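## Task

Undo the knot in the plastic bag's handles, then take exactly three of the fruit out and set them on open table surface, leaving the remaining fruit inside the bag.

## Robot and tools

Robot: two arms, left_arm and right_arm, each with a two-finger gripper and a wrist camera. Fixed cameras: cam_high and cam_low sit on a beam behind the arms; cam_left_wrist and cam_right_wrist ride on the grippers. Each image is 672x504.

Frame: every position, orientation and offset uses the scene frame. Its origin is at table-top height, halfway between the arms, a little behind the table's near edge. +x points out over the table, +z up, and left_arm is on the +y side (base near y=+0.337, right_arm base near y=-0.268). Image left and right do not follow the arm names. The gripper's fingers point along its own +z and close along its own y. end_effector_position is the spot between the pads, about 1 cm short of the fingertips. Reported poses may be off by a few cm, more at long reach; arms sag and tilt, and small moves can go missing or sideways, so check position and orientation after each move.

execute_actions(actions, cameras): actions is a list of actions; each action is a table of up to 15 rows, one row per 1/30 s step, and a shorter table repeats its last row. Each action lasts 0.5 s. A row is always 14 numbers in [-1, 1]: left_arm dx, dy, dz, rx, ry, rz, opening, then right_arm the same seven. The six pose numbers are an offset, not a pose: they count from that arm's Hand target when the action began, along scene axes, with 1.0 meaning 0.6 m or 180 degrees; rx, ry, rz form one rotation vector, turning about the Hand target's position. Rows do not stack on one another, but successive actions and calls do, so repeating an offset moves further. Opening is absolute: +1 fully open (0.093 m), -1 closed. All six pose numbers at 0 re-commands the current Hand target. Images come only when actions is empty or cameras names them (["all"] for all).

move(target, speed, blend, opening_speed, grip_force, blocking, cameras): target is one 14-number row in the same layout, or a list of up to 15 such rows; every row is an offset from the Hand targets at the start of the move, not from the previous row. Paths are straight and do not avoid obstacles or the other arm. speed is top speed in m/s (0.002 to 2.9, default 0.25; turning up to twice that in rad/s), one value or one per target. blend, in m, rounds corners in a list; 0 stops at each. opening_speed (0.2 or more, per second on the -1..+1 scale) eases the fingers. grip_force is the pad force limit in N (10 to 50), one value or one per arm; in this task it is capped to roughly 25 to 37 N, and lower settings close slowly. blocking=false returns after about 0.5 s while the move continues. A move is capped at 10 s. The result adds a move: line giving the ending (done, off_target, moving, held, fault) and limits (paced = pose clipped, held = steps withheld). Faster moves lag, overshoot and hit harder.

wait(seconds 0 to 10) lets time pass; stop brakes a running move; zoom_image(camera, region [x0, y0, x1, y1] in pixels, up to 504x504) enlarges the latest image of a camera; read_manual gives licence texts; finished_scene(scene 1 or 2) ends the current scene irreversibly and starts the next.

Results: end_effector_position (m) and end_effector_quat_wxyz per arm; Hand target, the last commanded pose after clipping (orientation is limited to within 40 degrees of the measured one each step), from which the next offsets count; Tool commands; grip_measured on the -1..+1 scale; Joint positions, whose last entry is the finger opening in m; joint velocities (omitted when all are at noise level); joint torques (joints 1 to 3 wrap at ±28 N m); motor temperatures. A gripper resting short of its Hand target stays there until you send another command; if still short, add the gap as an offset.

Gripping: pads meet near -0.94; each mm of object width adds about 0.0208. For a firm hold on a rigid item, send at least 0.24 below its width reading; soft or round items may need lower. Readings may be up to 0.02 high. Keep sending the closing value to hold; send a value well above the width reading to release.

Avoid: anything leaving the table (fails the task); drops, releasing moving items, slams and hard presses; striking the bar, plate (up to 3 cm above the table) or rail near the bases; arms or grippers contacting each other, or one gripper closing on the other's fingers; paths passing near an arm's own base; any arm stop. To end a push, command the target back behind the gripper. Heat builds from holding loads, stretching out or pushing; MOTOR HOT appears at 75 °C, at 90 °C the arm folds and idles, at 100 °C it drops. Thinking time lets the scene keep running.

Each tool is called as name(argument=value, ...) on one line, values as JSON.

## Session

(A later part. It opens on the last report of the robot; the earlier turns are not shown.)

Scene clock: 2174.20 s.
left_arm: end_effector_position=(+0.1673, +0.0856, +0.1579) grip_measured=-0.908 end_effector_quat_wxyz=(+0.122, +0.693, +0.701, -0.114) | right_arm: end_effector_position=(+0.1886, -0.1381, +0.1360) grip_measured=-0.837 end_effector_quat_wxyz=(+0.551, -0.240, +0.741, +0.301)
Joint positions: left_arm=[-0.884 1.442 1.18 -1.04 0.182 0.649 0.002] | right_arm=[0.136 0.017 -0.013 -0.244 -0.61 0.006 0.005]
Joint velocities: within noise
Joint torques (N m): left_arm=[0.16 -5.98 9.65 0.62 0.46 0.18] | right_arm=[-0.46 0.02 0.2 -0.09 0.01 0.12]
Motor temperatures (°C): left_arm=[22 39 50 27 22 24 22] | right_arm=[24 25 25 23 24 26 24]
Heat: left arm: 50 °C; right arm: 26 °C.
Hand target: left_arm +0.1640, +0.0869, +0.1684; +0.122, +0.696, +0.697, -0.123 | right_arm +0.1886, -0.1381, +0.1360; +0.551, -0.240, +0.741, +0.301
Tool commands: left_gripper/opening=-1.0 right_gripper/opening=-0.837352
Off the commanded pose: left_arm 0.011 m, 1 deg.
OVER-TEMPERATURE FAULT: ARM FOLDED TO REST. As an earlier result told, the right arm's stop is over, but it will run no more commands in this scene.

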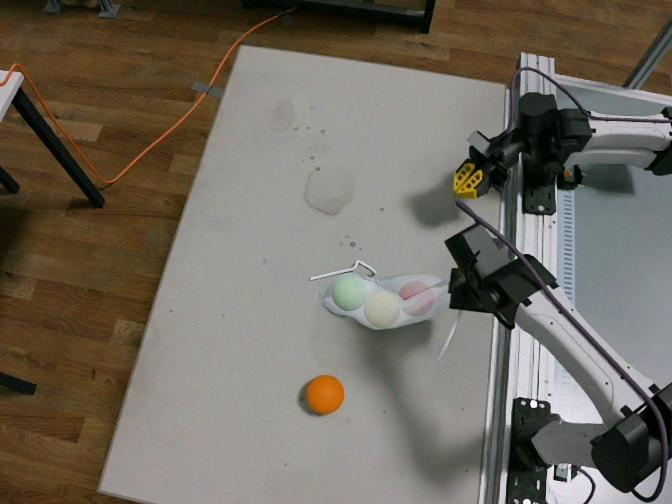

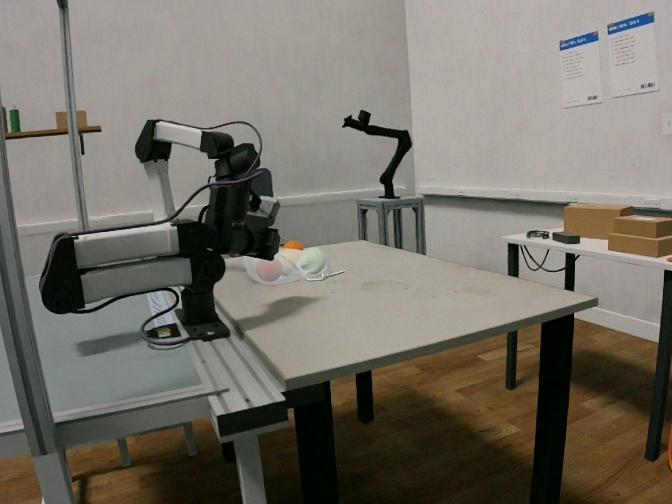

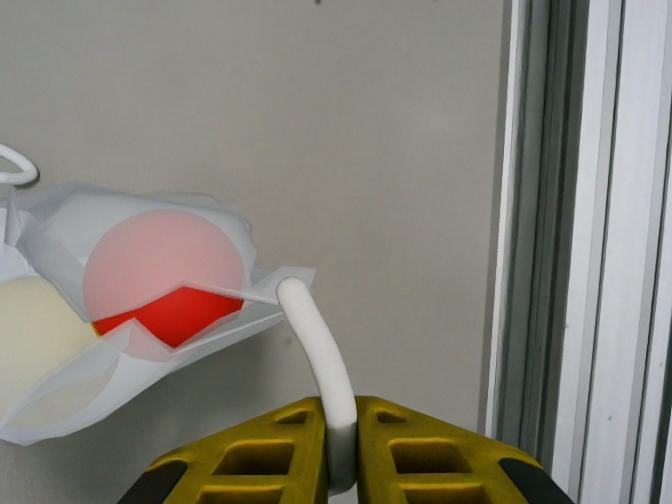

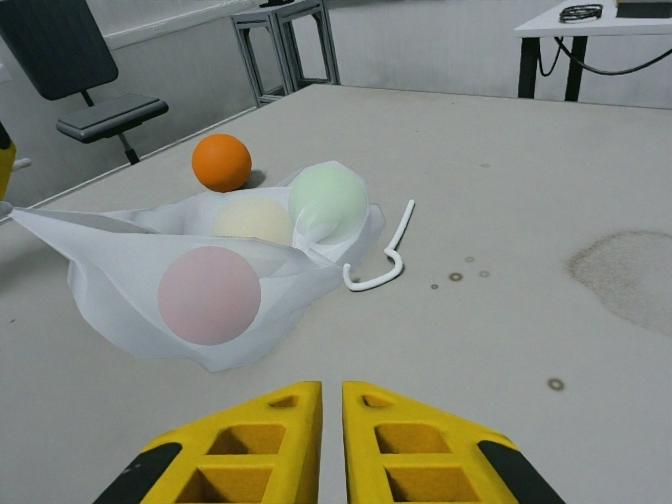

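move(target=[0.005, 0.03, 0, 0, 0, 0, -1, 0, 0, 0, 0, 0, 0, -0.838], speed=0.06, cameras=["cam_left_wrist", "cam_right_wrist"])

Scene clock: 2191.13 s.
left_arm: end_effector_position=(+0.1758, +0.0984, +0.1668) grip_measured=-0.908 end_effector_quat_wxyz=(+0.135, +0.692, +0.700, -0.114) | right_arm: end_effector_position=(+0.1886, -0.1381, +0.1360) grip_measured=-0.837 end_effector_quat_wxyz=(+0.551, -0.240, +0.741, +0.301)
Joint positions: left_arm=[-0.827 1.406 1.18 -1.06 0.197 0.705 0.002] | right_arm=[0.136 0.017 -0.013 -0.244 -0.61 0.006 0.005]
Joint torques (N m): left_arm=[0.2 -5.93 6.95 0.64 0.5 0.17] | right_arm=[-0.32 0.01 0.24 -0.08 0.02 0.12]
Heat: left arm: 51 °C; right arm: 26 °C.
Hand target: left_arm +0.1670, +0.1049, +0.1684; +0.122, +0.696, +0.697, -0.123 | right_arm +0.1886, -0.1381, +0.1360; +0.551, -0.240, +0.741, +0.301
Tool commands: left_gripper/opening=-1.0 right_gripper/opening=-0.837352
Off the commanded pose: left_arm 0.011 m, 2 deg.
OVER-TEMPERATURE FAULT: ARM FOLDED TO REST. As an earlier result told, the right arm's stop is over, but it will run no more commands in this scene. The right arm ran none of this call's commands.
move: fault (right_arm), off_target (left_arm)
Images, in order (width x height): cam_left_wrist 672x504, cam_right_wrist 672x504.

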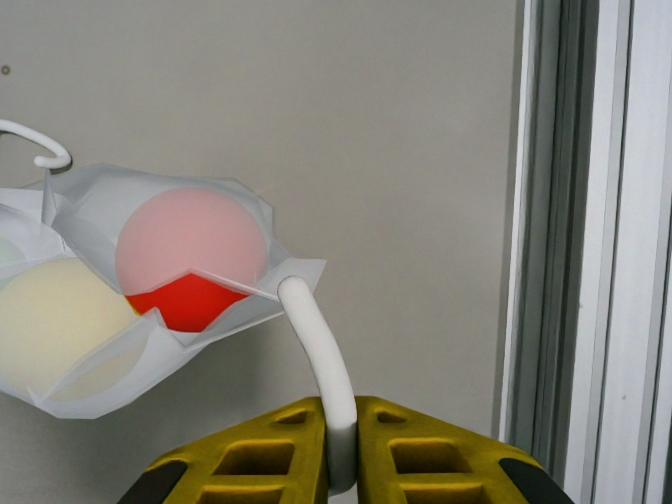

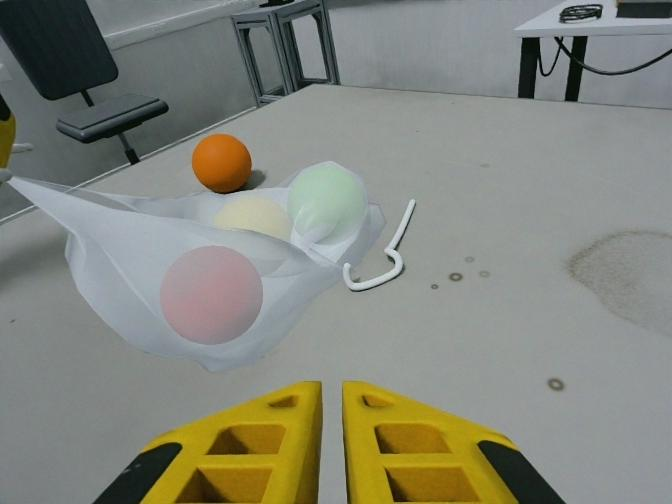

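move(target=[-0.0117, 0.0283, -0.08, 0, 0, 0, -1, 0, 0, 0, 0, 0, 0, -0.838], speed=0.06, cameras=["cam_left_wrist", "cam_right_wrist"])

Scene clock: 2207.37 s.
left_arm: end_effector_position=(+0.1575, +0.1273, +0.1174) grip_measured=-0.908 end_effector_quat_wxyz=(+0.101, +0.694, +0.704, -0.113) | right_arm: end_effector_position=(+0.1886, -0.1381, +0.1360) grip_measured=-0.837 end_effector_quat_wxyz=(+0.551, -0.240, +0.741, +0.301)
Joint positions: left_arm=[-0.796 1.351 0.957 -0.966 0.205 0.738 0.002] | right_arm=[0.136 0.017 -0.013 -0.244 -0.61 0.006 0.005]
Joint torques (N m): left_arm=[0.25 -5.35 6.19 1.23 0.5 0.19] | right_arm=[-0.35 -0.03 0.24 -0.1 -0.01 0.14]
Heat: left arm: 49 °C; right arm: 26 °C.
Hand target: left_arm +0.1600, +0.1219, +0.1204; +0.122, +0.696, +0.697, -0.123 | right_arm +0.1886, -0.1381, +0.1360; +0.551, -0.240, +0.741, +0.301
Tool commands: left_gripper/opening=-1.0 right_gripper/opening=-0.837352
Off the commanded pose: left_arm 0.007 m, 3 deg.
OVER-TEMPERATURE FAULT: ARM FOLDED TO REST. As an earlier result told, the right arm's stop is over, but it will run no more commands in this scene. The right arm ran none of this call's commands.
move: fault (right_arm), off_target (left_arm)
Images, in order (width x height): cam_left_wrist 672x504, cam_right_wrist 672x504.

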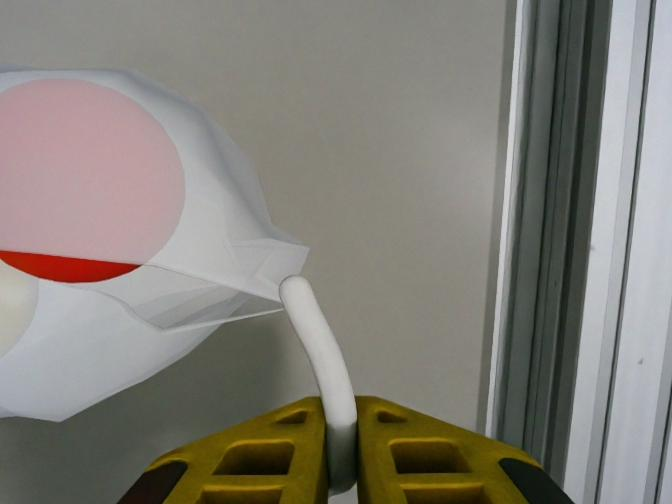

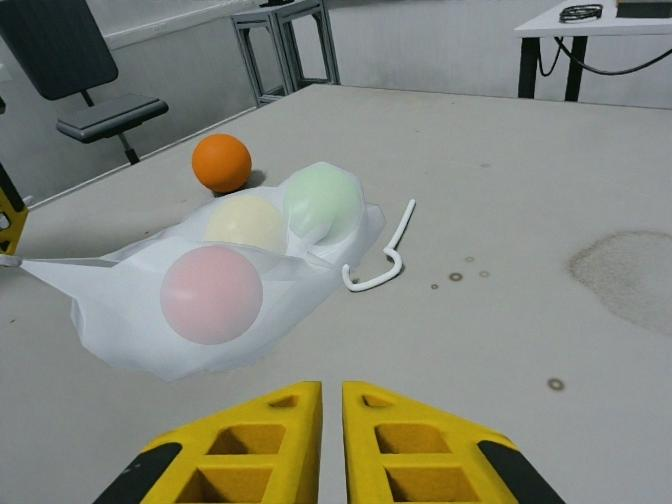

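move(target=[[0, -0.03, 0.083, 0, 0, 0, -1, 0, 0, 0, 0, 0, 0, -0.838], [0.0083, -0.1033, 0.083, 0, 0, 0, -1, 0, 0, 0, 0, 0, 0, -0.838]], speed=0.08, blend=0.02, cameras=["cam_left_wrist", "cam_right_wrist"])

Scene clock: 2216.40 s.
left_arm: end_effector_position=(+0.1637, +0.0611, +0.1658) grip_measured=-0.908 end_effector_quat_wxyz=(+0.124, +0.699, +0.692, -0.130) | right_arm: end_effector_position=(+0.1886, -0.1381, +0.1360) grip_measured=-0.837 end_effector_quat_wxyz=(+0.551, -0.240, +0.741, +0.301)
Joint positions: left_arm=[-0.931 1.498 1.254 -1.039 0.203 0.619 0.002] | right_arm=[0.136 0.017 -0.013 -0.244 -0.61 0.006 0.005]
Joint torques (N m): left_arm=[-0.68 -4.62 10.02 0.81 0.03 -0.12] | right_arm=[-0.34 0.23 0.18 -0.07 0 0.13]
Heat: left arm: 48 °C; right arm: 26 °C.
Hand target: left_arm +0.1651, +0.0599, +0.1703; +0.123, +0.696, +0.697, -0.123 | right_arm +0.1886, -0.1381, +0.1360; +0.551, -0.240, +0.741, +0.301
Tool commands: left_gripper/opening=-1.0 right_gripper/opening=-0.837352
Off the commanded pose: left_arm 0.005 m, 1 deg.
OVER-TEMPERATURE FAULT: ARM FOLDED TO REST. As an earlier result told, the right arm's stop is over, but it will run no more commands in this scene. The right arm ran none of this call's commands.
move: fault (right_arm)
Images, in order (width x height): cam_left_wrist 672x504, cam_right_wrist 672x504.

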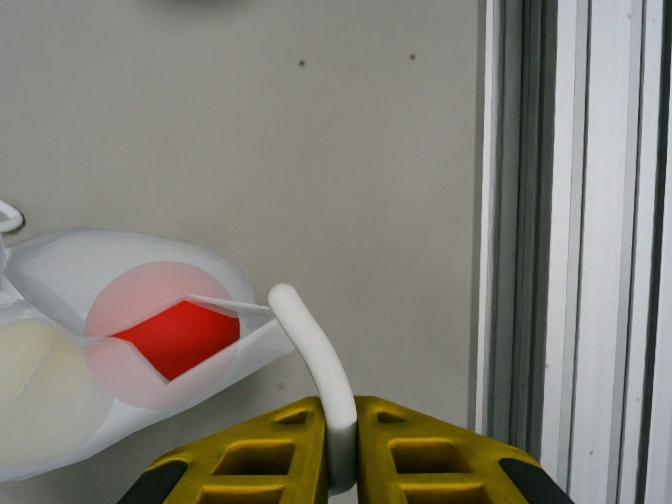

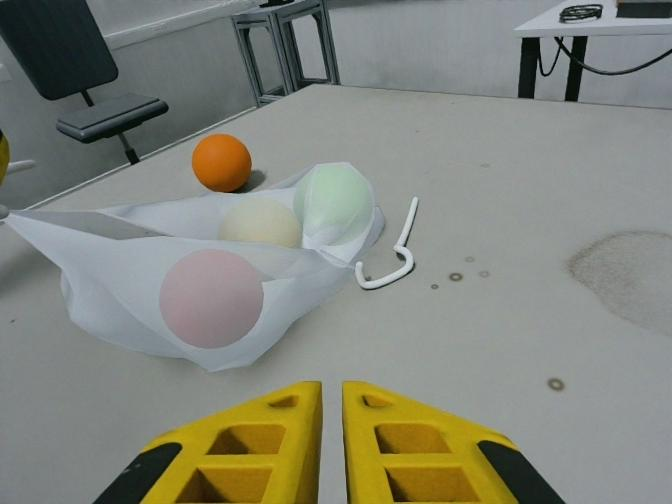

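move(target=[0, 0, -0.117, 0, 0, 0, -1, 0, 0, 0, 0, 0, 0, -0.838], speed=0.07, cameras=["cam_left_wrist", "cam_right_wrist"])

Scene clock: 2224.07 s.
left_arm: end_effector_position=(+0.1605, +0.0637, +0.1045) grip_measured=-0.908 end_effector_quat_wxyz=(+0.113, +0.699, +0.695, -0.128) | right_arm: end_effector_position=(+0.1886, -0.1381, +0.1360) grip_measured=-0.837 end_effector_quat_wxyz=(+0.551, -0.240, +0.741, +0.301)
Joint positions: left_arm=[-0.931 1.532 1.047 -0.822 0.203 0.619 0.002] | right_arm=[0.136 0.017 -0.013 -0.244 -0.61 0.006 0.005]
Joint torques (N m): left_arm=[-0.4 -4.74 6.3 1.4 0.04 -0.08] | right_arm=[-0.27 -0.06 0.1 -0.09 -0.01 0.11]
Heat: left arm: 49 °C; right arm: 26 °C.
Hand target: left_arm +0.1650, +0.0600, +0.1001; +0.123, +0.696, +0.697, -0.123 | right_arm +0.1886, -0.1381, +0.1360; +0.551, -0.240, +0.741, +0.301
Tool commands: left_gripper/opening=-1.0 right_gripper/opening=-0.837352
Off the commanded pose: left_arm 0.007 m, 1 deg.
OVER-TEMPERATURE FAULT: ARM FOLDED TO REST. As an earlier result told, the right arm's stop is over, but it will run no more commands in this scene. The right arm ran none of this call's commands.
move: fault (right_arm)
Images, in order (width x height): cam_left_wrist 672x504, cam_right_wrist 672x504.

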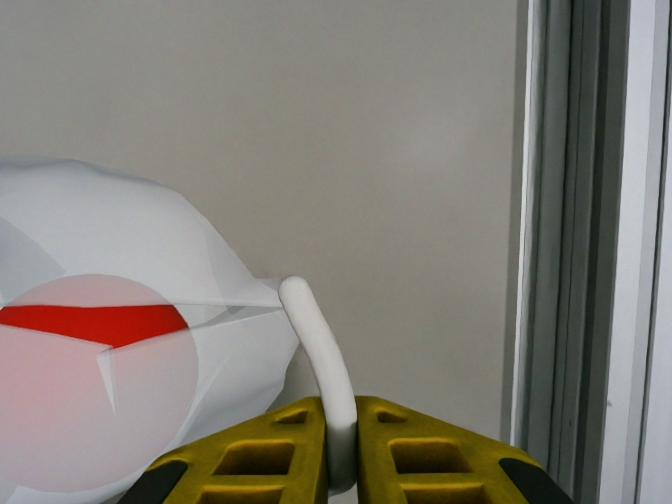

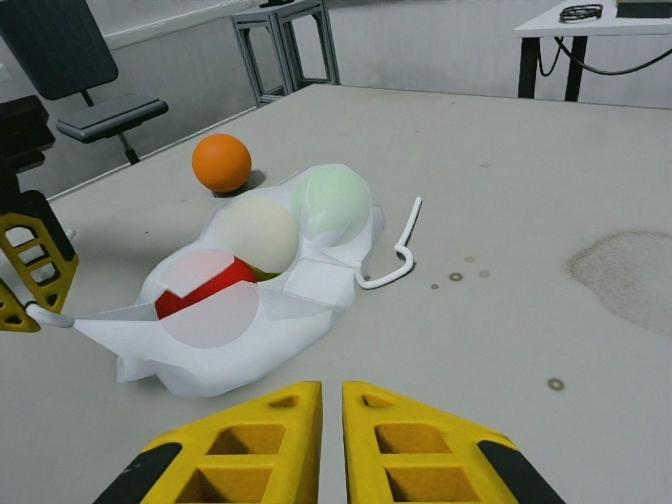

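move(target=[0, 0.037, -0.025, 0, 0, 0, -1, 0, 0, 0, 0, 0, 0, -0.838], speed=0.07, cameras=["cam_left_wrist", "cam_right_wrist"])

Scene clock: 2228.27 s.
left_arm: end_effector_position=(+0.1598, +0.0860, +0.0810) grip_measured=-0.908 end_effector_quat_wxyz=(+0.098, +0.694, +0.703, -0.122) | right_arm: end_effector_position=(+0.1886, -0.1381, +0.1360) grip_measured=-0.837 end_effector_quat_wxyz=(+0.551, -0.240, +0.741, +0.301)
Joint positions: left_arm=[-0.887 1.515 0.943 -0.774 0.203 0.646 0.002] | right_arm=[0.136 0.017 -0.013 -0.244 -0.61 0.006 0.005]
Joint torques (N m): left_arm=[0.17 -6.69 5.97 1.26 0.23 0.22] | right_arm=[-0.36 0.01 0.21 -0.1 -0.01 0.15]
Heat: left arm: 49 °C; right arm: 26 °C.
Hand target: left_arm +0.1650, +0.0821, +0.0850; +0.122, +0.696, +0.697, -0.123 | right_arm +0.1886, -0.1381, +0.1360; +0.551, -0.240, +0.741, +0.301
Tool commands: left_gripper/opening=-1.0 right_gripper/opening=-0.837352
Off the commanded pose: left_arm 0.008 m, 3 deg.
OVER-TEMPERATURE FAULT: ARM FOLDED TO REST. As an earlier result told, the right arm's stop is over, but it will run no more commands in this scene. The right arm ran none of this call's commands.
move: fault (right_arm), off_target (left_arm)
Images, in order (width x height): cam_left_wrist 672x504, cam_right_wrist 672x504.

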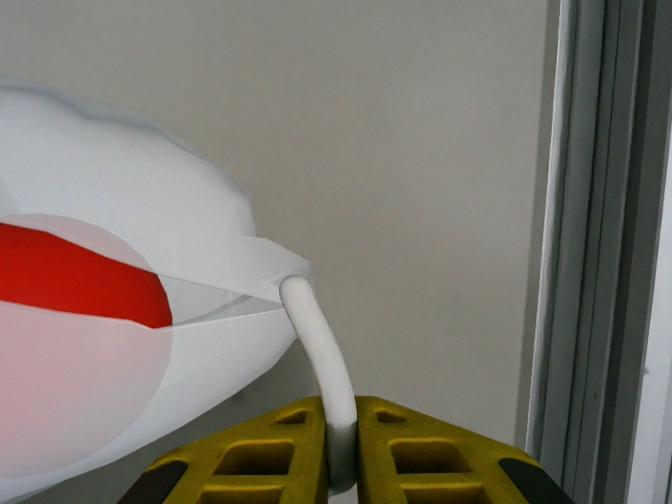

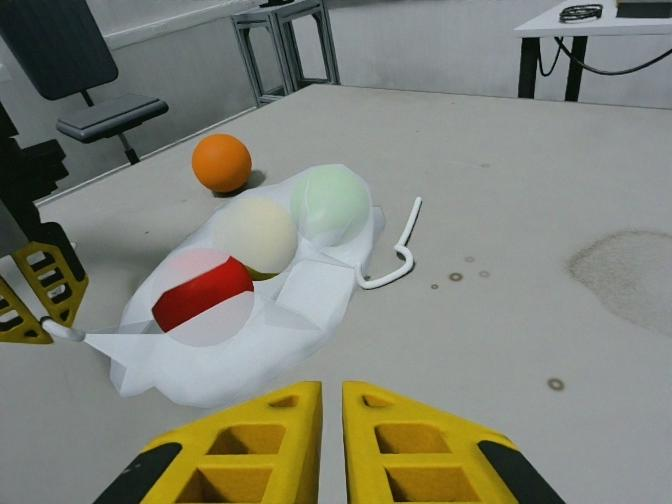

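move(target=[0, 0.033, -0.05, 0, 0, 0, -1, 0, 0, 0, 0, 0, 0, -0.838], speed=0.07, cameras=["cam_left_wrist", "cam_right_wrist"])

Scene clock: 2231.87 s.
left_arm: end_effector_position=(+0.1609, +0.1072, +0.0505) grip_measured=-0.908 end_effector_quat_wxyz=(+0.098, +0.694, +0.704, -0.116) | right_arm: end_effector_position=(+0.1886, -0.1381, +0.1360) grip_measured=-0.837 end_effector_quat_wxyz=(+0.551, -0.240, +0.741, +0.301)
Joint positions: left_arm=[-0.834 1.507 0.808 -0.658 0.203 0.699 0.002] | right_arm=[0.136 0.017 -0.013 -0.244 -0.61 0.006 0.005]
Joint torques (N m): left_arm=[0.18 -6.48 5.74 1.2 0.39 0.23] | right_arm=[-0.4 -0.03 0.21 -0.09 0.03 0.1]
Heat: left arm: 48 °C; right arm: 26 °C.
Hand target: left_arm +0.1649, +0.1020, +0.0550; +0.122, +0.696, +0.697, -0.123 | right_arm +0.1886, -0.1381, +0.1360; +0.551, -0.240, +0.741, +0.301
Tool commands: left_gripper/opening=-1.0 right_gripper/opening=-0.837352
Off the commanded pose: left_arm 0.008 m, 3 deg.
OVER-TEMPERATURE FAULT: ARM FOLDED TO REST. As an earlier result told, the right arm's stop is over, but it will run no more commands in this scene. The right arm ran none of this call's commands.
move: fault (right_arm), off_target (left_arm)
Images, in order (width x height): cam_left_wrist 672x504, cam_right_wrist 672x504.

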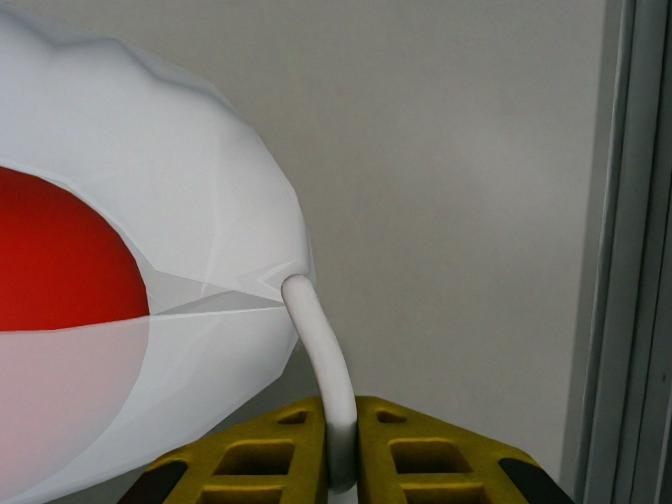

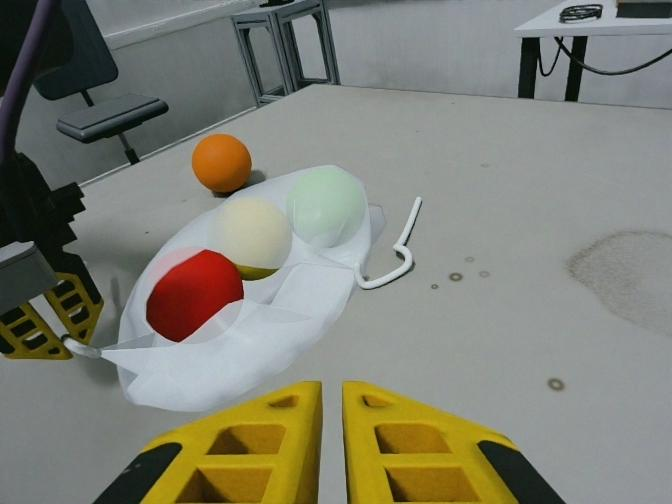

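move(target=[0, 0.033, -0.025, 0, 0, 0, -1, 0, 0, 0, 0, 0, 0, -0.838], speed=0.07, cameras=["cam_left_wrist", "cam_right_wrist"])

Scene clock: 2240.30 s.
left_arm: end_effector_position=(+0.1618, +0.1276, +0.0360) grip_measured=-0.908 end_effector_quat_wxyz=(+0.099, +0.694, +0.704, -0.113) | right_arm: end_effector_position=(+0.1886, -0.1381, +0.1360) grip_measured=-0.837 end_effector_quat_wxyz=(+0.551, -0.240, +0.741, +0.301)
Joint positions: left_arm=[-0.775 1.482 0.722 -0.608 0.21 0.758 0.002] | right_arm=[0.136 0.017 -0.013 -0.244 -0.61 0.006 0.005]
Joint torques (N m): left_arm=[0.16 -5.89 5.57 1.25 0.5 0.17] | right_arm=[-0.32 -0.02 0.05 -0.11 0 0.1]
Heat: left arm: 46 °C; right arm: 26 °C.
Hand target: left_arm +0.1649, +0.1217, +0.0400; +0.122, +0.696, +0.697, -0.123 | right_arm +0.1886, -0.1381, +0.1360; +0.551, -0.240, +0.741, +0.301
Tool commands: left_gripper/opening=-1.0 right_gripper/opening=-0.837352
Off the commanded pose: left_arm 0.008 m, 3 deg.
OVER-TEMPERATURE FAULT: ARM FOLDED TO REST. As an earlier result told, the right arm's stop is over, but it will run no more commands in this scene. The right arm ran none of this call's commands.
move: fault (right_arm), off_target (left_arm)
Images, in order (width x height): cam_left_wrist 672x504, cam_right_wrist 672x504.

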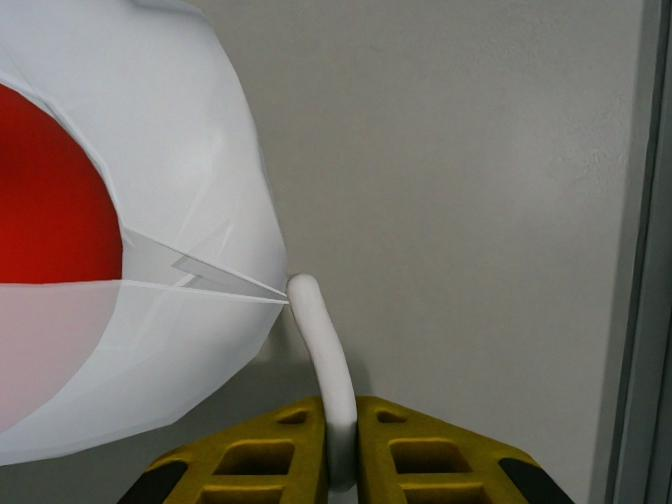

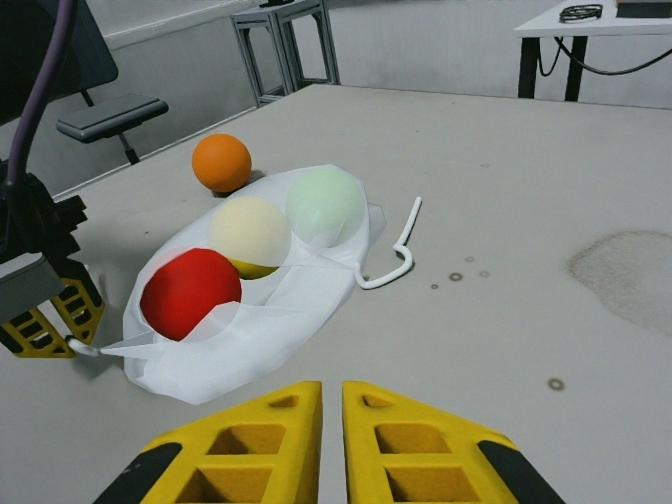

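move(target=[0, 0.03, -0.037, 0, 0, 0, -1, 0, 0, 0, 0, 0, 0, -0.838], speed=0.06, cameras=["cam_left_wrist", "cam_right_wrist"])

Scene clock: 2245.73 s.
left_arm: end_effector_position=(+0.1625, +0.1447, +0.0166) grip_measured=-0.908 end_effector_quat_wxyz=(+0.105, +0.694, +0.703, -0.114) | right_arm: end_effector_position=(+0.1886, -0.1381, +0.1360) grip_measured=-0.837 end_effector_quat_wxyz=(+0.551, -0.240, +0.741, +0.301)
Joint positions: left_arm=[-0.714 1.481 0.63 -0.518 0.224 0.819 0.002] | right_arm=[0.136 0.017 -0.013 -0.244 -0.61 0.006 0.005]
Joint torques (N m): left_arm=[0.24 -4.81 5.23 1.16 0.51 0.17] | right_arm=[-0.23 -0.02 0.14 -0.1 0.02 0.11]
Heat: left arm: 46 °C; right arm: 26 °C.
Hand target: left_arm +0.1650, +0.1397, +0.0179; +0.123, +0.696, +0.696, -0.123 | right_arm +0.1886, -0.1381, +0.1360; +0.551, -0.240, +0.741, +0.301
Tool commands: left_gripper/opening=-1.0 right_gripper/opening=-0.837352
Off the commanded pose: left_arm 0.006 m, 2 deg.
OVER-TEMPERATURE FAULT: ARM FOLDED TO REST. As an earlier result told, the right arm's stop is over, but it will run no more commands in this scene. The right arm ran none of this call's commands.
move: fault (right_arm)
Images, in order (width x height): cam_left_wrist 672x504, cam_right_wrist 672x504.

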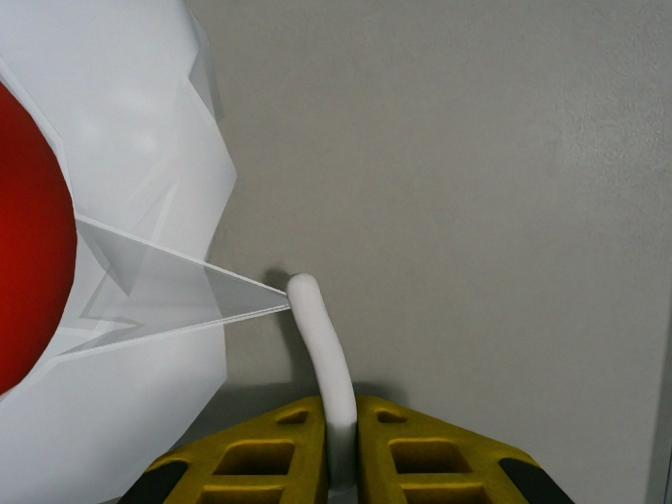

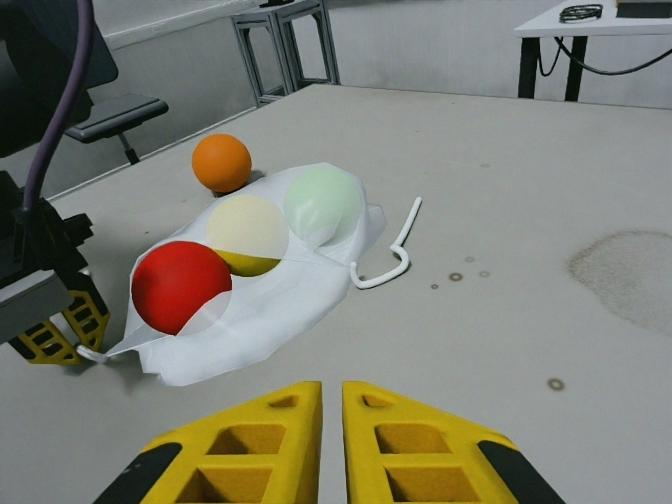

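move(target=[[0, 0, 0, 0, 0, 0, -0.3, 0, 0, 0, 0, 0, 0, -0.838], [0, 0.005, 0.05, 0, 0, 0, -0.3, 0, 0, 0, 0, 0, 0, -0.838], [0, 0.01, 0.27, 0, 0, 0, -0.3, 0, 0, 0, 0, 0, 0, -0.838]], speed=[0.06, 0.06, 0.15], opening_speed=1.0, cameras=["cam_left_wrist", "cam_right_wrist", "cam_high"])

Scene clock: 2252.20 s.
left_arm: end_effector_position=(+0.1691, +0.1443, +0.1717) grip_measured=-0.302 end_effector_quat_wxyz=(+0.124, +0.694, +0.700, -0.114) | right_arm: end_effector_position=(+0.1886, -0.1381, +0.1360) grip_measured=-0.837 end_effector_quat_wxyz=(+0.551, -0.240, +0.741, +0.301)
Joint positions: left_arm=[-0.706 1.292 1.122 -1.163 0.228 0.828 0.031] | right_arm=[0.136 0.017 -0.013 -0.244 -0.61 0.006 0.005]
Joint torques (N m): left_arm=[0.27 -4.23 9.35 0.53 0.5 0.17] | right_arm=[-0.32 -0.13 0.2 -0.08 0.03 0.15]
Heat: left arm: 46 °C; right arm: 26 °C.
Hand target: left_arm +0.1651, +0.1457, +0.1798; +0.122, +0.696, +0.697, -0.123 | right_arm +0.1886, -0.1381, +0.1360; +0.551, -0.240, +0.741, +0.301
Tool commands: left_gripper/opening=-0.3 right_gripper/opening=-0.837352
Off the commanded pose: left_arm 0.009 m, 1 deg.
OVER-TEMPERATURE FAULT: ARM FOLDED TO REST. As an earlier result told, the right arm's stop is over, but it will run no more commands in this scene. The right arm ran none of this call's commands.
move: fault (right_arm)
Images, in order (width x height): cam_high 672x504, cam_left_wrist 672x504, cam_right_wrist 672x504.

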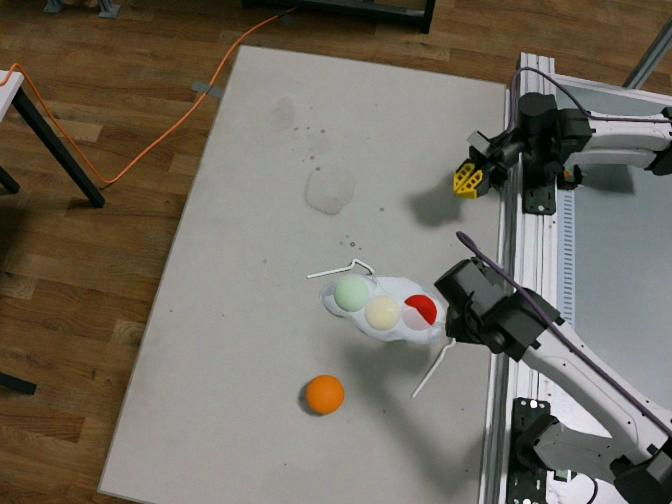

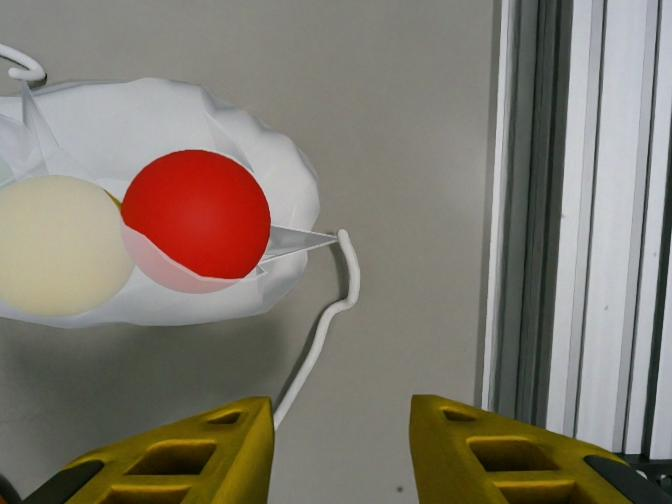

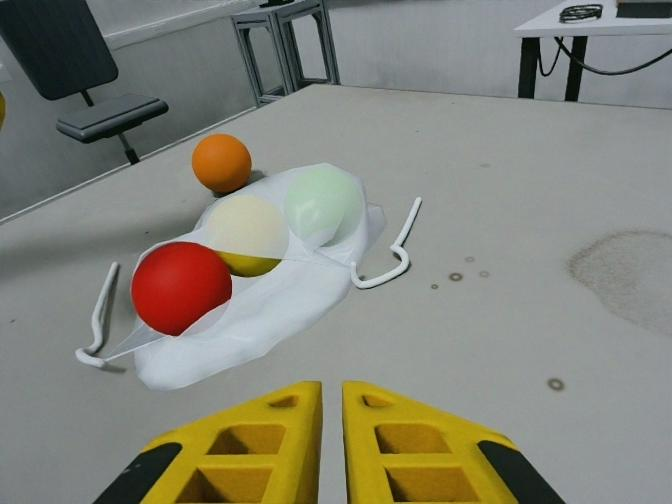

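move(target=[0.135, -0.0812, -0.01, 0.01776, 0.02788, 0.6385, -0.9, 0, 0, 0, 0, 0, 0, -0.838], speed=0.25, cameras=["cam_left_wrist", "cam_right_wrist"])

Scene clock: 2296.17 s.
left_arm: end_effector_position=(+0.2452, +0.0955, +0.1705) grip_measured=-0.898 end_effector_quat_wxyz=(+0.123, -0.211, +0.970, +0.016) | right_arm: end_effector_position=(+0.1886, -0.1381, +0.1360) grip_measured=-0.837 end_effector_quat_wxyz=(+0.551, -0.240, +0.741, +0.301)
Joint positions: left_arm=[-0.902 1.772 1.599 -1.319 -0.252 -1.323 0.002] | right_arm=[0.136 0.017 -0.013 -0.244 -0.61 0.006 0.005]
Joint torques (N m): left_arm=[-0.65 -6 9.37 0.22 -0.52 -0.17] | right_arm=[-0.44 0.01 0.18 -0.1 0.03 0.13]
Heat: left arm: 47 °C; right arm: 26 °C.
Hand target: left_arm +0.2460, +0.0969, +0.1737; +0.128, -0.215, +0.968, +0.028 | right_arm +0.1886, -0.1381, +0.1360; +0.551, -0.240, +0.741, +0.301
Tool commands: left_gripper/opening=-0.9 right_gripper/opening=-0.837352
Off the commanded pose: left_arm 0.004 m, 2 deg.
OVER-TEMPERATURE FAULT: ARM FOLDED TO REST. As an earlier result told, the right arm's stop is over, but it will run no more commands in this scene. The right arm ran none of this call's commands.
move: fault (right_arm)
Images, in order (width x height): cam_left_wrist 672x504, cam_right_wrist 672x504.

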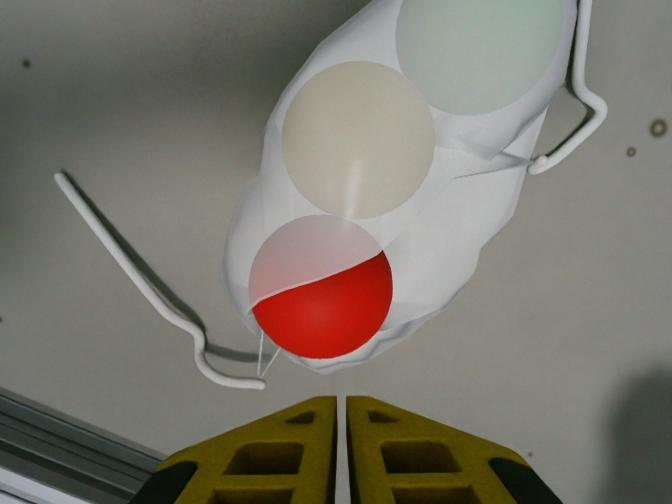

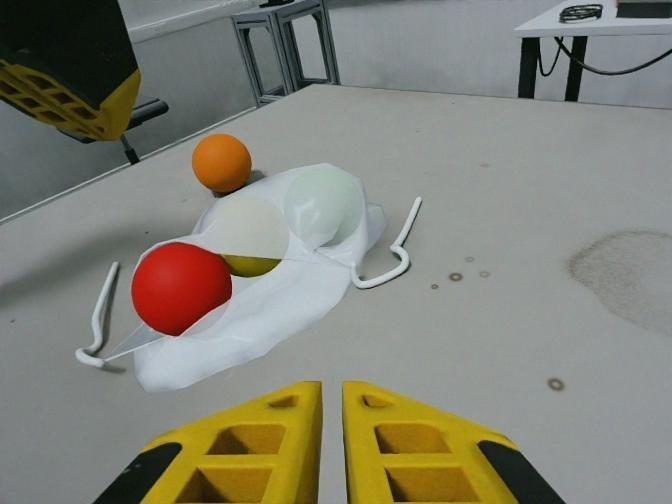

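move(target=[0, 0.002, -0.08, 0, 0, 0.1111, -0.9, 0, 0, 0, 0, 0, 0, -0.838], speed=0.12, cameras=["cam_left_wrist", "cam_right_wrist"])

Scene clock: 2336.20 s.
left_arm: end_effector_position=(+0.2423, +0.0998, +0.1321) grip_measured=-0.898 end_effector_quat_wxyz=(+0.111, -0.375, +0.919, +0.049) | right_arm: end_effector_position=(+0.1886, -0.1381, +0.1360) grip_measured=-0.837 end_effector_quat_wxyz=(+0.551, -0.240, +0.741, +0.301)
Joint positions: left_arm=[-0.902 1.857 1.554 -1.304 -0.258 -1.684 0.002] | right_arm=[0.136 0.017 -0.013 -0.244 -0.61 0.006 0.005]
Joint torques (N m): left_arm=[-0.44 -6.64 5.79 0.53 -0.49 -0.11] | right_arm=[-0.36 0.06 0.18 -0.07 -0.01 0.15]
Heat: left arm: 47 °C; right arm: 26 °C.
Hand target: left_arm +0.2460, +0.0981, +0.1257; +0.121, -0.380, +0.916, +0.050 | right_arm +0.1886, -0.1381, +0.1360; +0.551, -0.240, +0.741, +0.301
Tool commands: left_gripper/opening=-0.9 right_gripper/opening=-0.837352
Off the commanded pose: left_arm 0.008 m, 1 deg.
OVER-TEMPERATURE FAULT: ARM FOLDED TO REST. As an earlier result told, the right arm's stop is over, but it will run no more commands in this scene. The right arm ran none of this call's commands.
move: fault (right_arm)
Images, in order (width x height): cam_left_wrist 672x504, cam_right_wrist 672x504.

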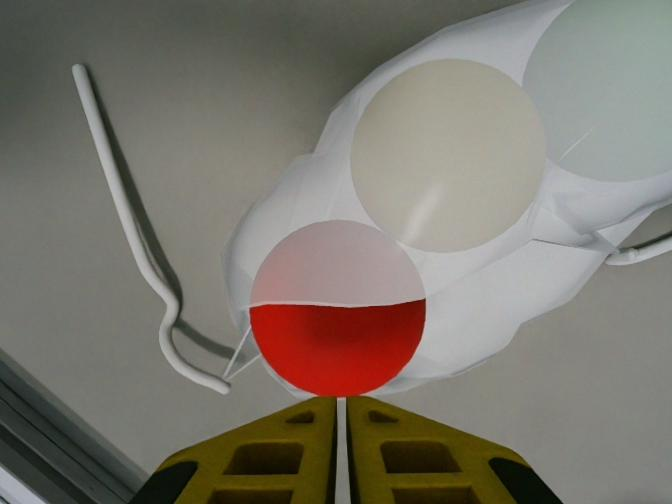

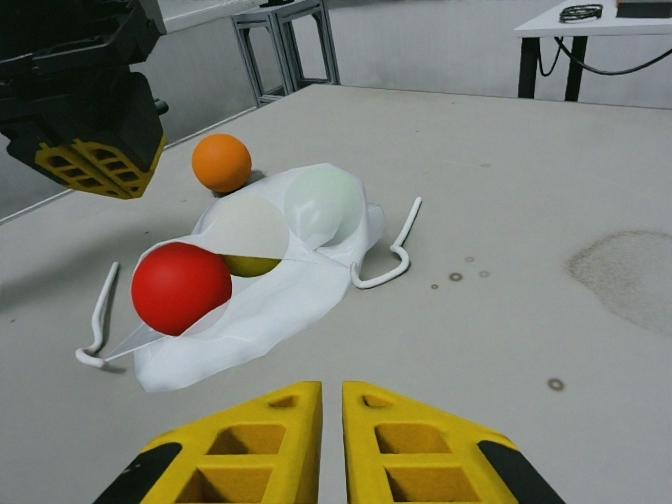

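move(target=[-0.0097, -0.0013, -0.065, 0, 0, 0, -0.9, 0, 0, 0, 0, 0, 0, -0.838], speed=0.06, cameras=["cam_left_wrist", "cam_right_wrist"])

Scene clock: 2350.43 s.
left_arm: end_effector_position=(+0.2383, +0.0998, +0.0927) grip_measured=-0.898 end_effector_quat_wxyz=(+0.111, -0.378, +0.918, +0.051) | right_arm: end_effector_position=(+0.1886, -0.1381, +0.1360) grip_measured=-0.837 end_effector_quat_wxyz=(+0.551, -0.240, +0.741, +0.301)
Joint positions: left_arm=[-0.909 1.872 1.415 -1.155 -0.258 -1.698 0.002] | right_arm=[0.136 0.017 -0.013 -0.244 -0.61 0.006 0.005]
Joint torques (N m): left_arm=[-0.88 -6.67 5.74 0.56 -0.51 -0.13] | right_arm=[-0.43 0.02 0.03 -0.07 0.03 0.16]
Heat: left arm: 46 °C; right arm: 26 °C.
Hand target: left_arm +0.2403, +0.0974, +0.0868; +0.121, -0.380, +0.916, +0.050 | right_arm +0.1886, -0.1381, +0.1360; +0.551, -0.240, +0.741, +0.301
Tool commands: left_gripper/opening=-0.9 right_gripper/opening=-0.837352
Off the commanded pose: left_arm 0.007 m, 1 deg.
OVER-TEMPERATURE FAULT: ARM FOLDED TO REST. As an earlier result told, the right arm's stop is over, but it will run no more commands in this scene. The right arm ran none of this call's commands.
move: fault (right_arm)
Images, in order (width x height): cam_left_wrist 672x504, cam_right_wrist 672x504.

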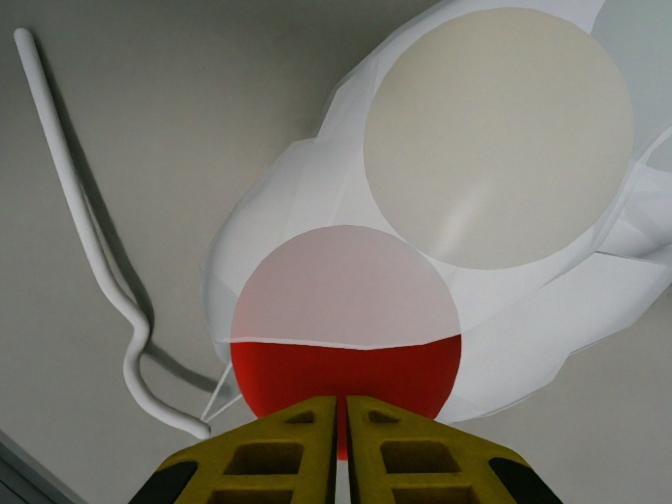

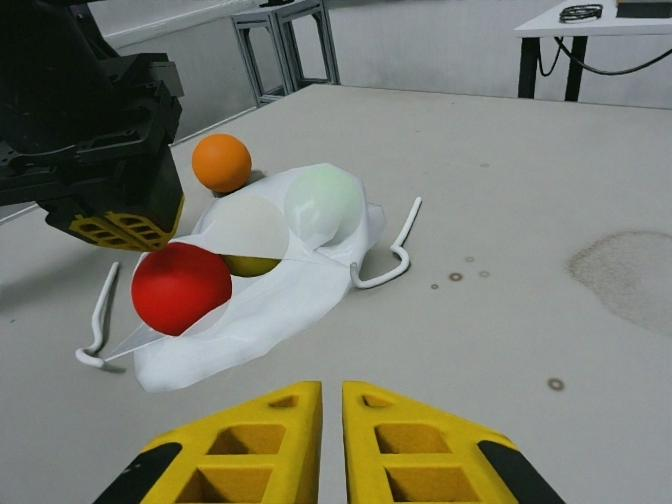

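move(target=[-0.001, -0.0005, -0.022, 0, 0, 0, -0.108, 0, 0, 0, 0, 0, 0, -0.838], speed=0.04, opening_speed=0.8, cameras=["cam_left_wrist", "cam_right_wrist"])

Scene clock: 2361.43 s.
left_arm: end_effector_position=(+0.2399, +0.0981, +0.0823) grip_measured=-0.110 end_effector_quat_wxyz=(+0.114, -0.379, +0.917, +0.045) | right_arm: end_effector_position=(+0.1886, -0.1381, +0.1360) grip_measured=-0.837 end_effector_quat_wxyz=(+0.551, -0.240, +0.741, +0.301)
Joint positions: left_arm=[-0.909 1.879 1.382 -1.103 -0.26 -1.7 0.04] | right_arm=[0.136 0.017 -0.013 -0.244 -0.61 0.006 0.005]
Joint torques (N m): left_arm=[-0.98 -6.39 5.19 0.51 -0.48 -0.12] | right_arm=[-0.27 -0.1 0.12 -0.1 0.03 0.15]
Heat: left arm: 46 °C; right arm: 26 °C.
Hand target: left_arm +0.2396, +0.0971, +0.0736; +0.121, -0.380, +0.916, +0.050 | right_arm +0.1886, -0.1381, +0.1360; +0.551, -0.240, +0.741, +0.301
Tool commands: left_gripper/opening=-0.108 right_gripper/opening=-0.837352
Off the commanded pose: left_arm 0.009 m, 1 deg.
OVER-TEMPERATURE FAULT: ARM FOLDED TO REST. As an earlier result told, the right arm's stop is over, but it will run no more commands in this scene. The right arm ran none of this call's commands.
move: fault (right_arm)
Images, in order (width x height): cam_left_wrist 672x504, cam_right_wrist 672x504.

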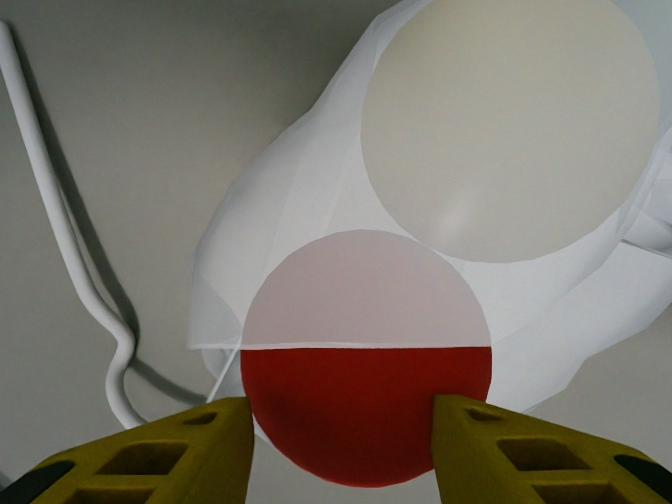

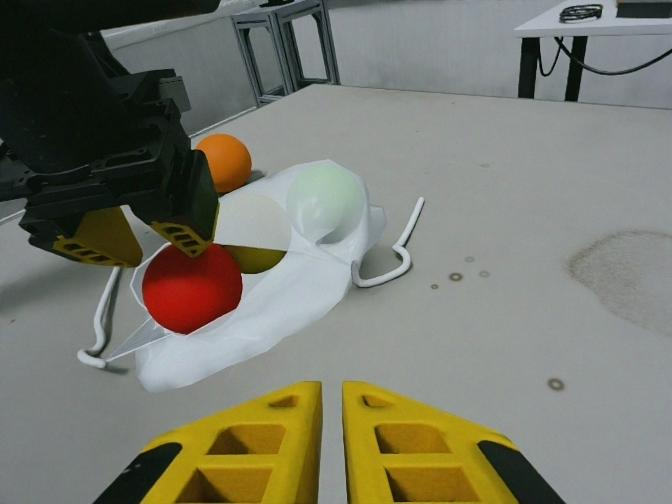

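move(target=[[0, 0, 0.012, 0, 0, 0, -0.108, 0, 0, 0, 0, 0, 0, -0.838], [0.009, -0.0092, 0.012, 0, 0, 0, -0.108, 0, 0, 0, 0, 0, 0, -0.838], [0.009, -0.0092, 0.0, 0, 0, 0, -0.108, 0, 0, 0, 0, 0, 0, -0.838]], speed=0.04, cameras=["cam_left_wrist", "cam_right_wrist"])

Scene clock: 2372.70 s.
left_arm: end_effector_position=(+0.2432, +0.0951, +0.0786) grip_measured=-0.110 end_effector_quat_wxyz=(+0.115, -0.379, +0.917, +0.049) | right_arm: end_effector_position=(+0.1886, -0.1381, +0.1360) grip_measured=-0.837 end_effector_quat_wxyz=(+0.551, -0.240, +0.741, +0.301)
Joint positions: left_arm=[-0.909 1.905 1.401 -1.103 -0.266 -1.7 0.04] | right_arm=[0.136 0.017 -0.013 -0.244 -0.61 0.006 0.005]
Joint torques (N m): left_arm=[-0.75 -6.37 6.78 0.41 -0.41 -0.08] | right_arm=[-0.27 -0.1 0.28 -0.06 0.01 0.11]
Heat: left arm: 46 °C; right arm: 26 °C.
Hand target: left_arm +0.2450, +0.0916, +0.0736; +0.121, -0.380, +0.916, +0.050 | right_arm +0.1886, -0.1381, +0.1360; +0.551, -0.240, +0.741, +0.301
Tool commands: left_gripper/opening=-0.108 right_gripper/opening=-0.837352
Off the commanded pose: left_arm 0.006 m, 1 deg.
OVER-TEMPERATURE FAULT: ARM FOLDED TO REST. As an earlier result told, the right arm's stop is over, but it will run no more commands in this scene. The right arm ran none of this call's commands.
move: fault (right_arm)
Images, in order (width x height): cam_left_wrist 672x504, cam_right_wrist 672x504.

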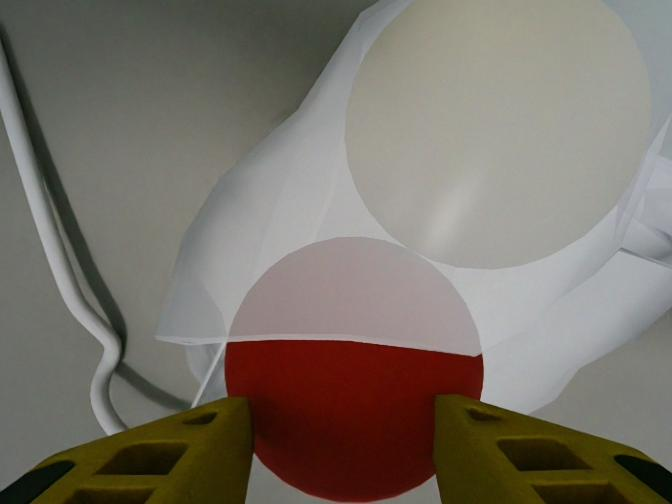

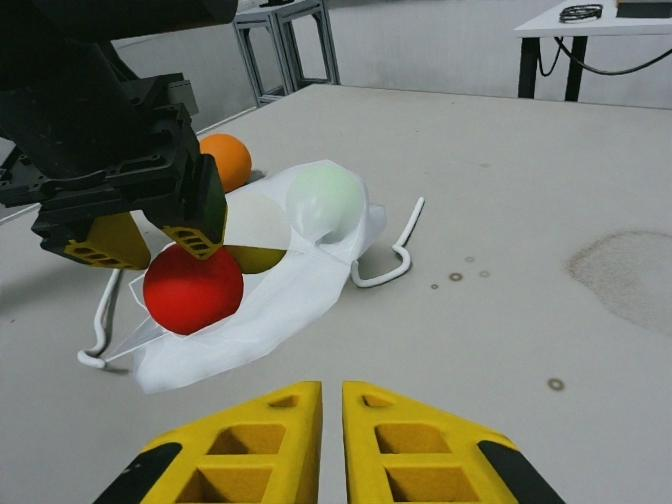

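move(target=[[0, 0, 0.012, 0, 0, 0, -0.108, 0, 0, 0, 0, 0, 0, -0.838], [0.0072, -0.0072, 0.012, 0, 0, 0, 0.15, 0, 0, 0, 0, 0, 0, -0.838], [0.0072, -0.0072, -0.005, 0, 0, 0, 0.2, 0, 0, 0, 0, 0, 0, -0.838]], speed=0.04, opening_speed=0.8, cameras=["cam_left_wrist", "cam_right_wrist"])

Scene clock: 2380.60 s.
left_arm: end_effector_position=(+0.2473, +0.0898, +0.0762) grip_measured=+0.198 end_effector_quat_wxyz=(+0.115, -0.379, +0.917, +0.049) | right_arm: end_effector_position=(+0.1886, -0.1381, +0.1360) grip_measured=-0.837 end_effector_quat_wxyz=(+0.551, -0.240, +0.741, +0.301)
Joint positions: left_arm=[-0.909 1.932 1.428 -1.103 -0.266 -1.7 0.055] | right_arm=[0.136 0.017 -0.013 -0.244 -0.61 0.006 0.005]
Joint torques (N m): left_arm=[-0.58 -6.76 6.38 0.42 -0.42 -0.04] | right_arm=[-0.24 -0.06 0.16 -0.11 -0.01 0.1]
Heat: left arm: 46 °C; right arm: 26 °C.
Hand target: left_arm +0.2493, +0.0873, +0.0707; +0.121, -0.380, +0.916, +0.050 | right_arm +0.1886, -0.1381, +0.1360; +0.551, -0.240, +0.741, +0.301
Tool commands: left_gripper/opening=+0.2 right_gripper/opening=-0.837352
Off the commanded pose: left_arm 0.006 m, 1 deg.
OVER-TEMPERATURE FAULT: ARM FOLDED TO REST. As an earlier result told, the right arm's stop is over, but it will run no more commands in this scene. The right arm ran none of this call's commands.
move: fault (right_arm)
Images, in order (width x height): cam_left_wrist 672x504, cam_right_wrist 672x504.

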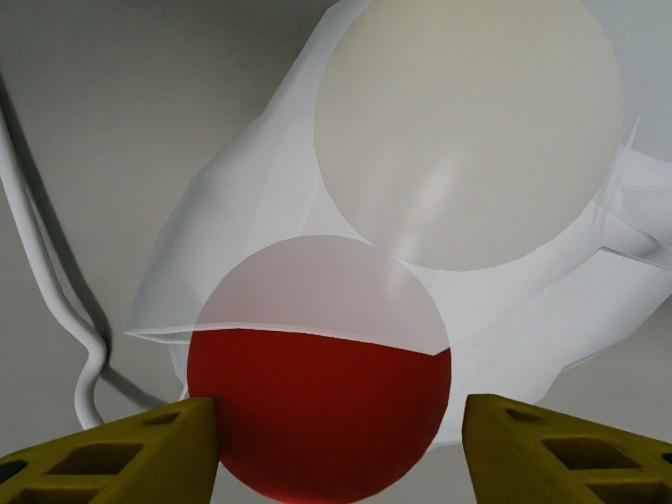

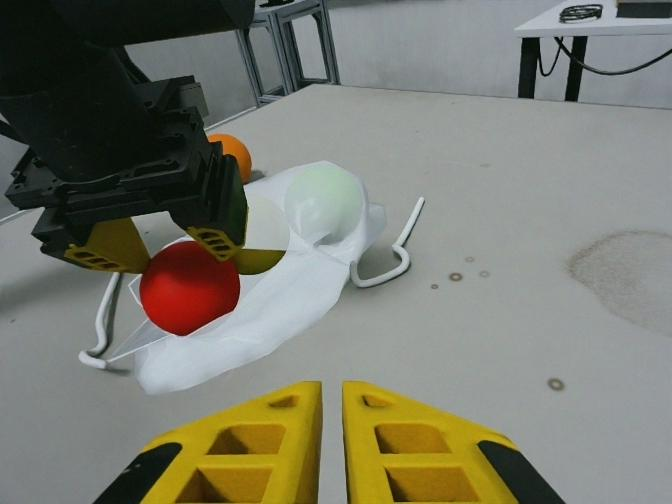

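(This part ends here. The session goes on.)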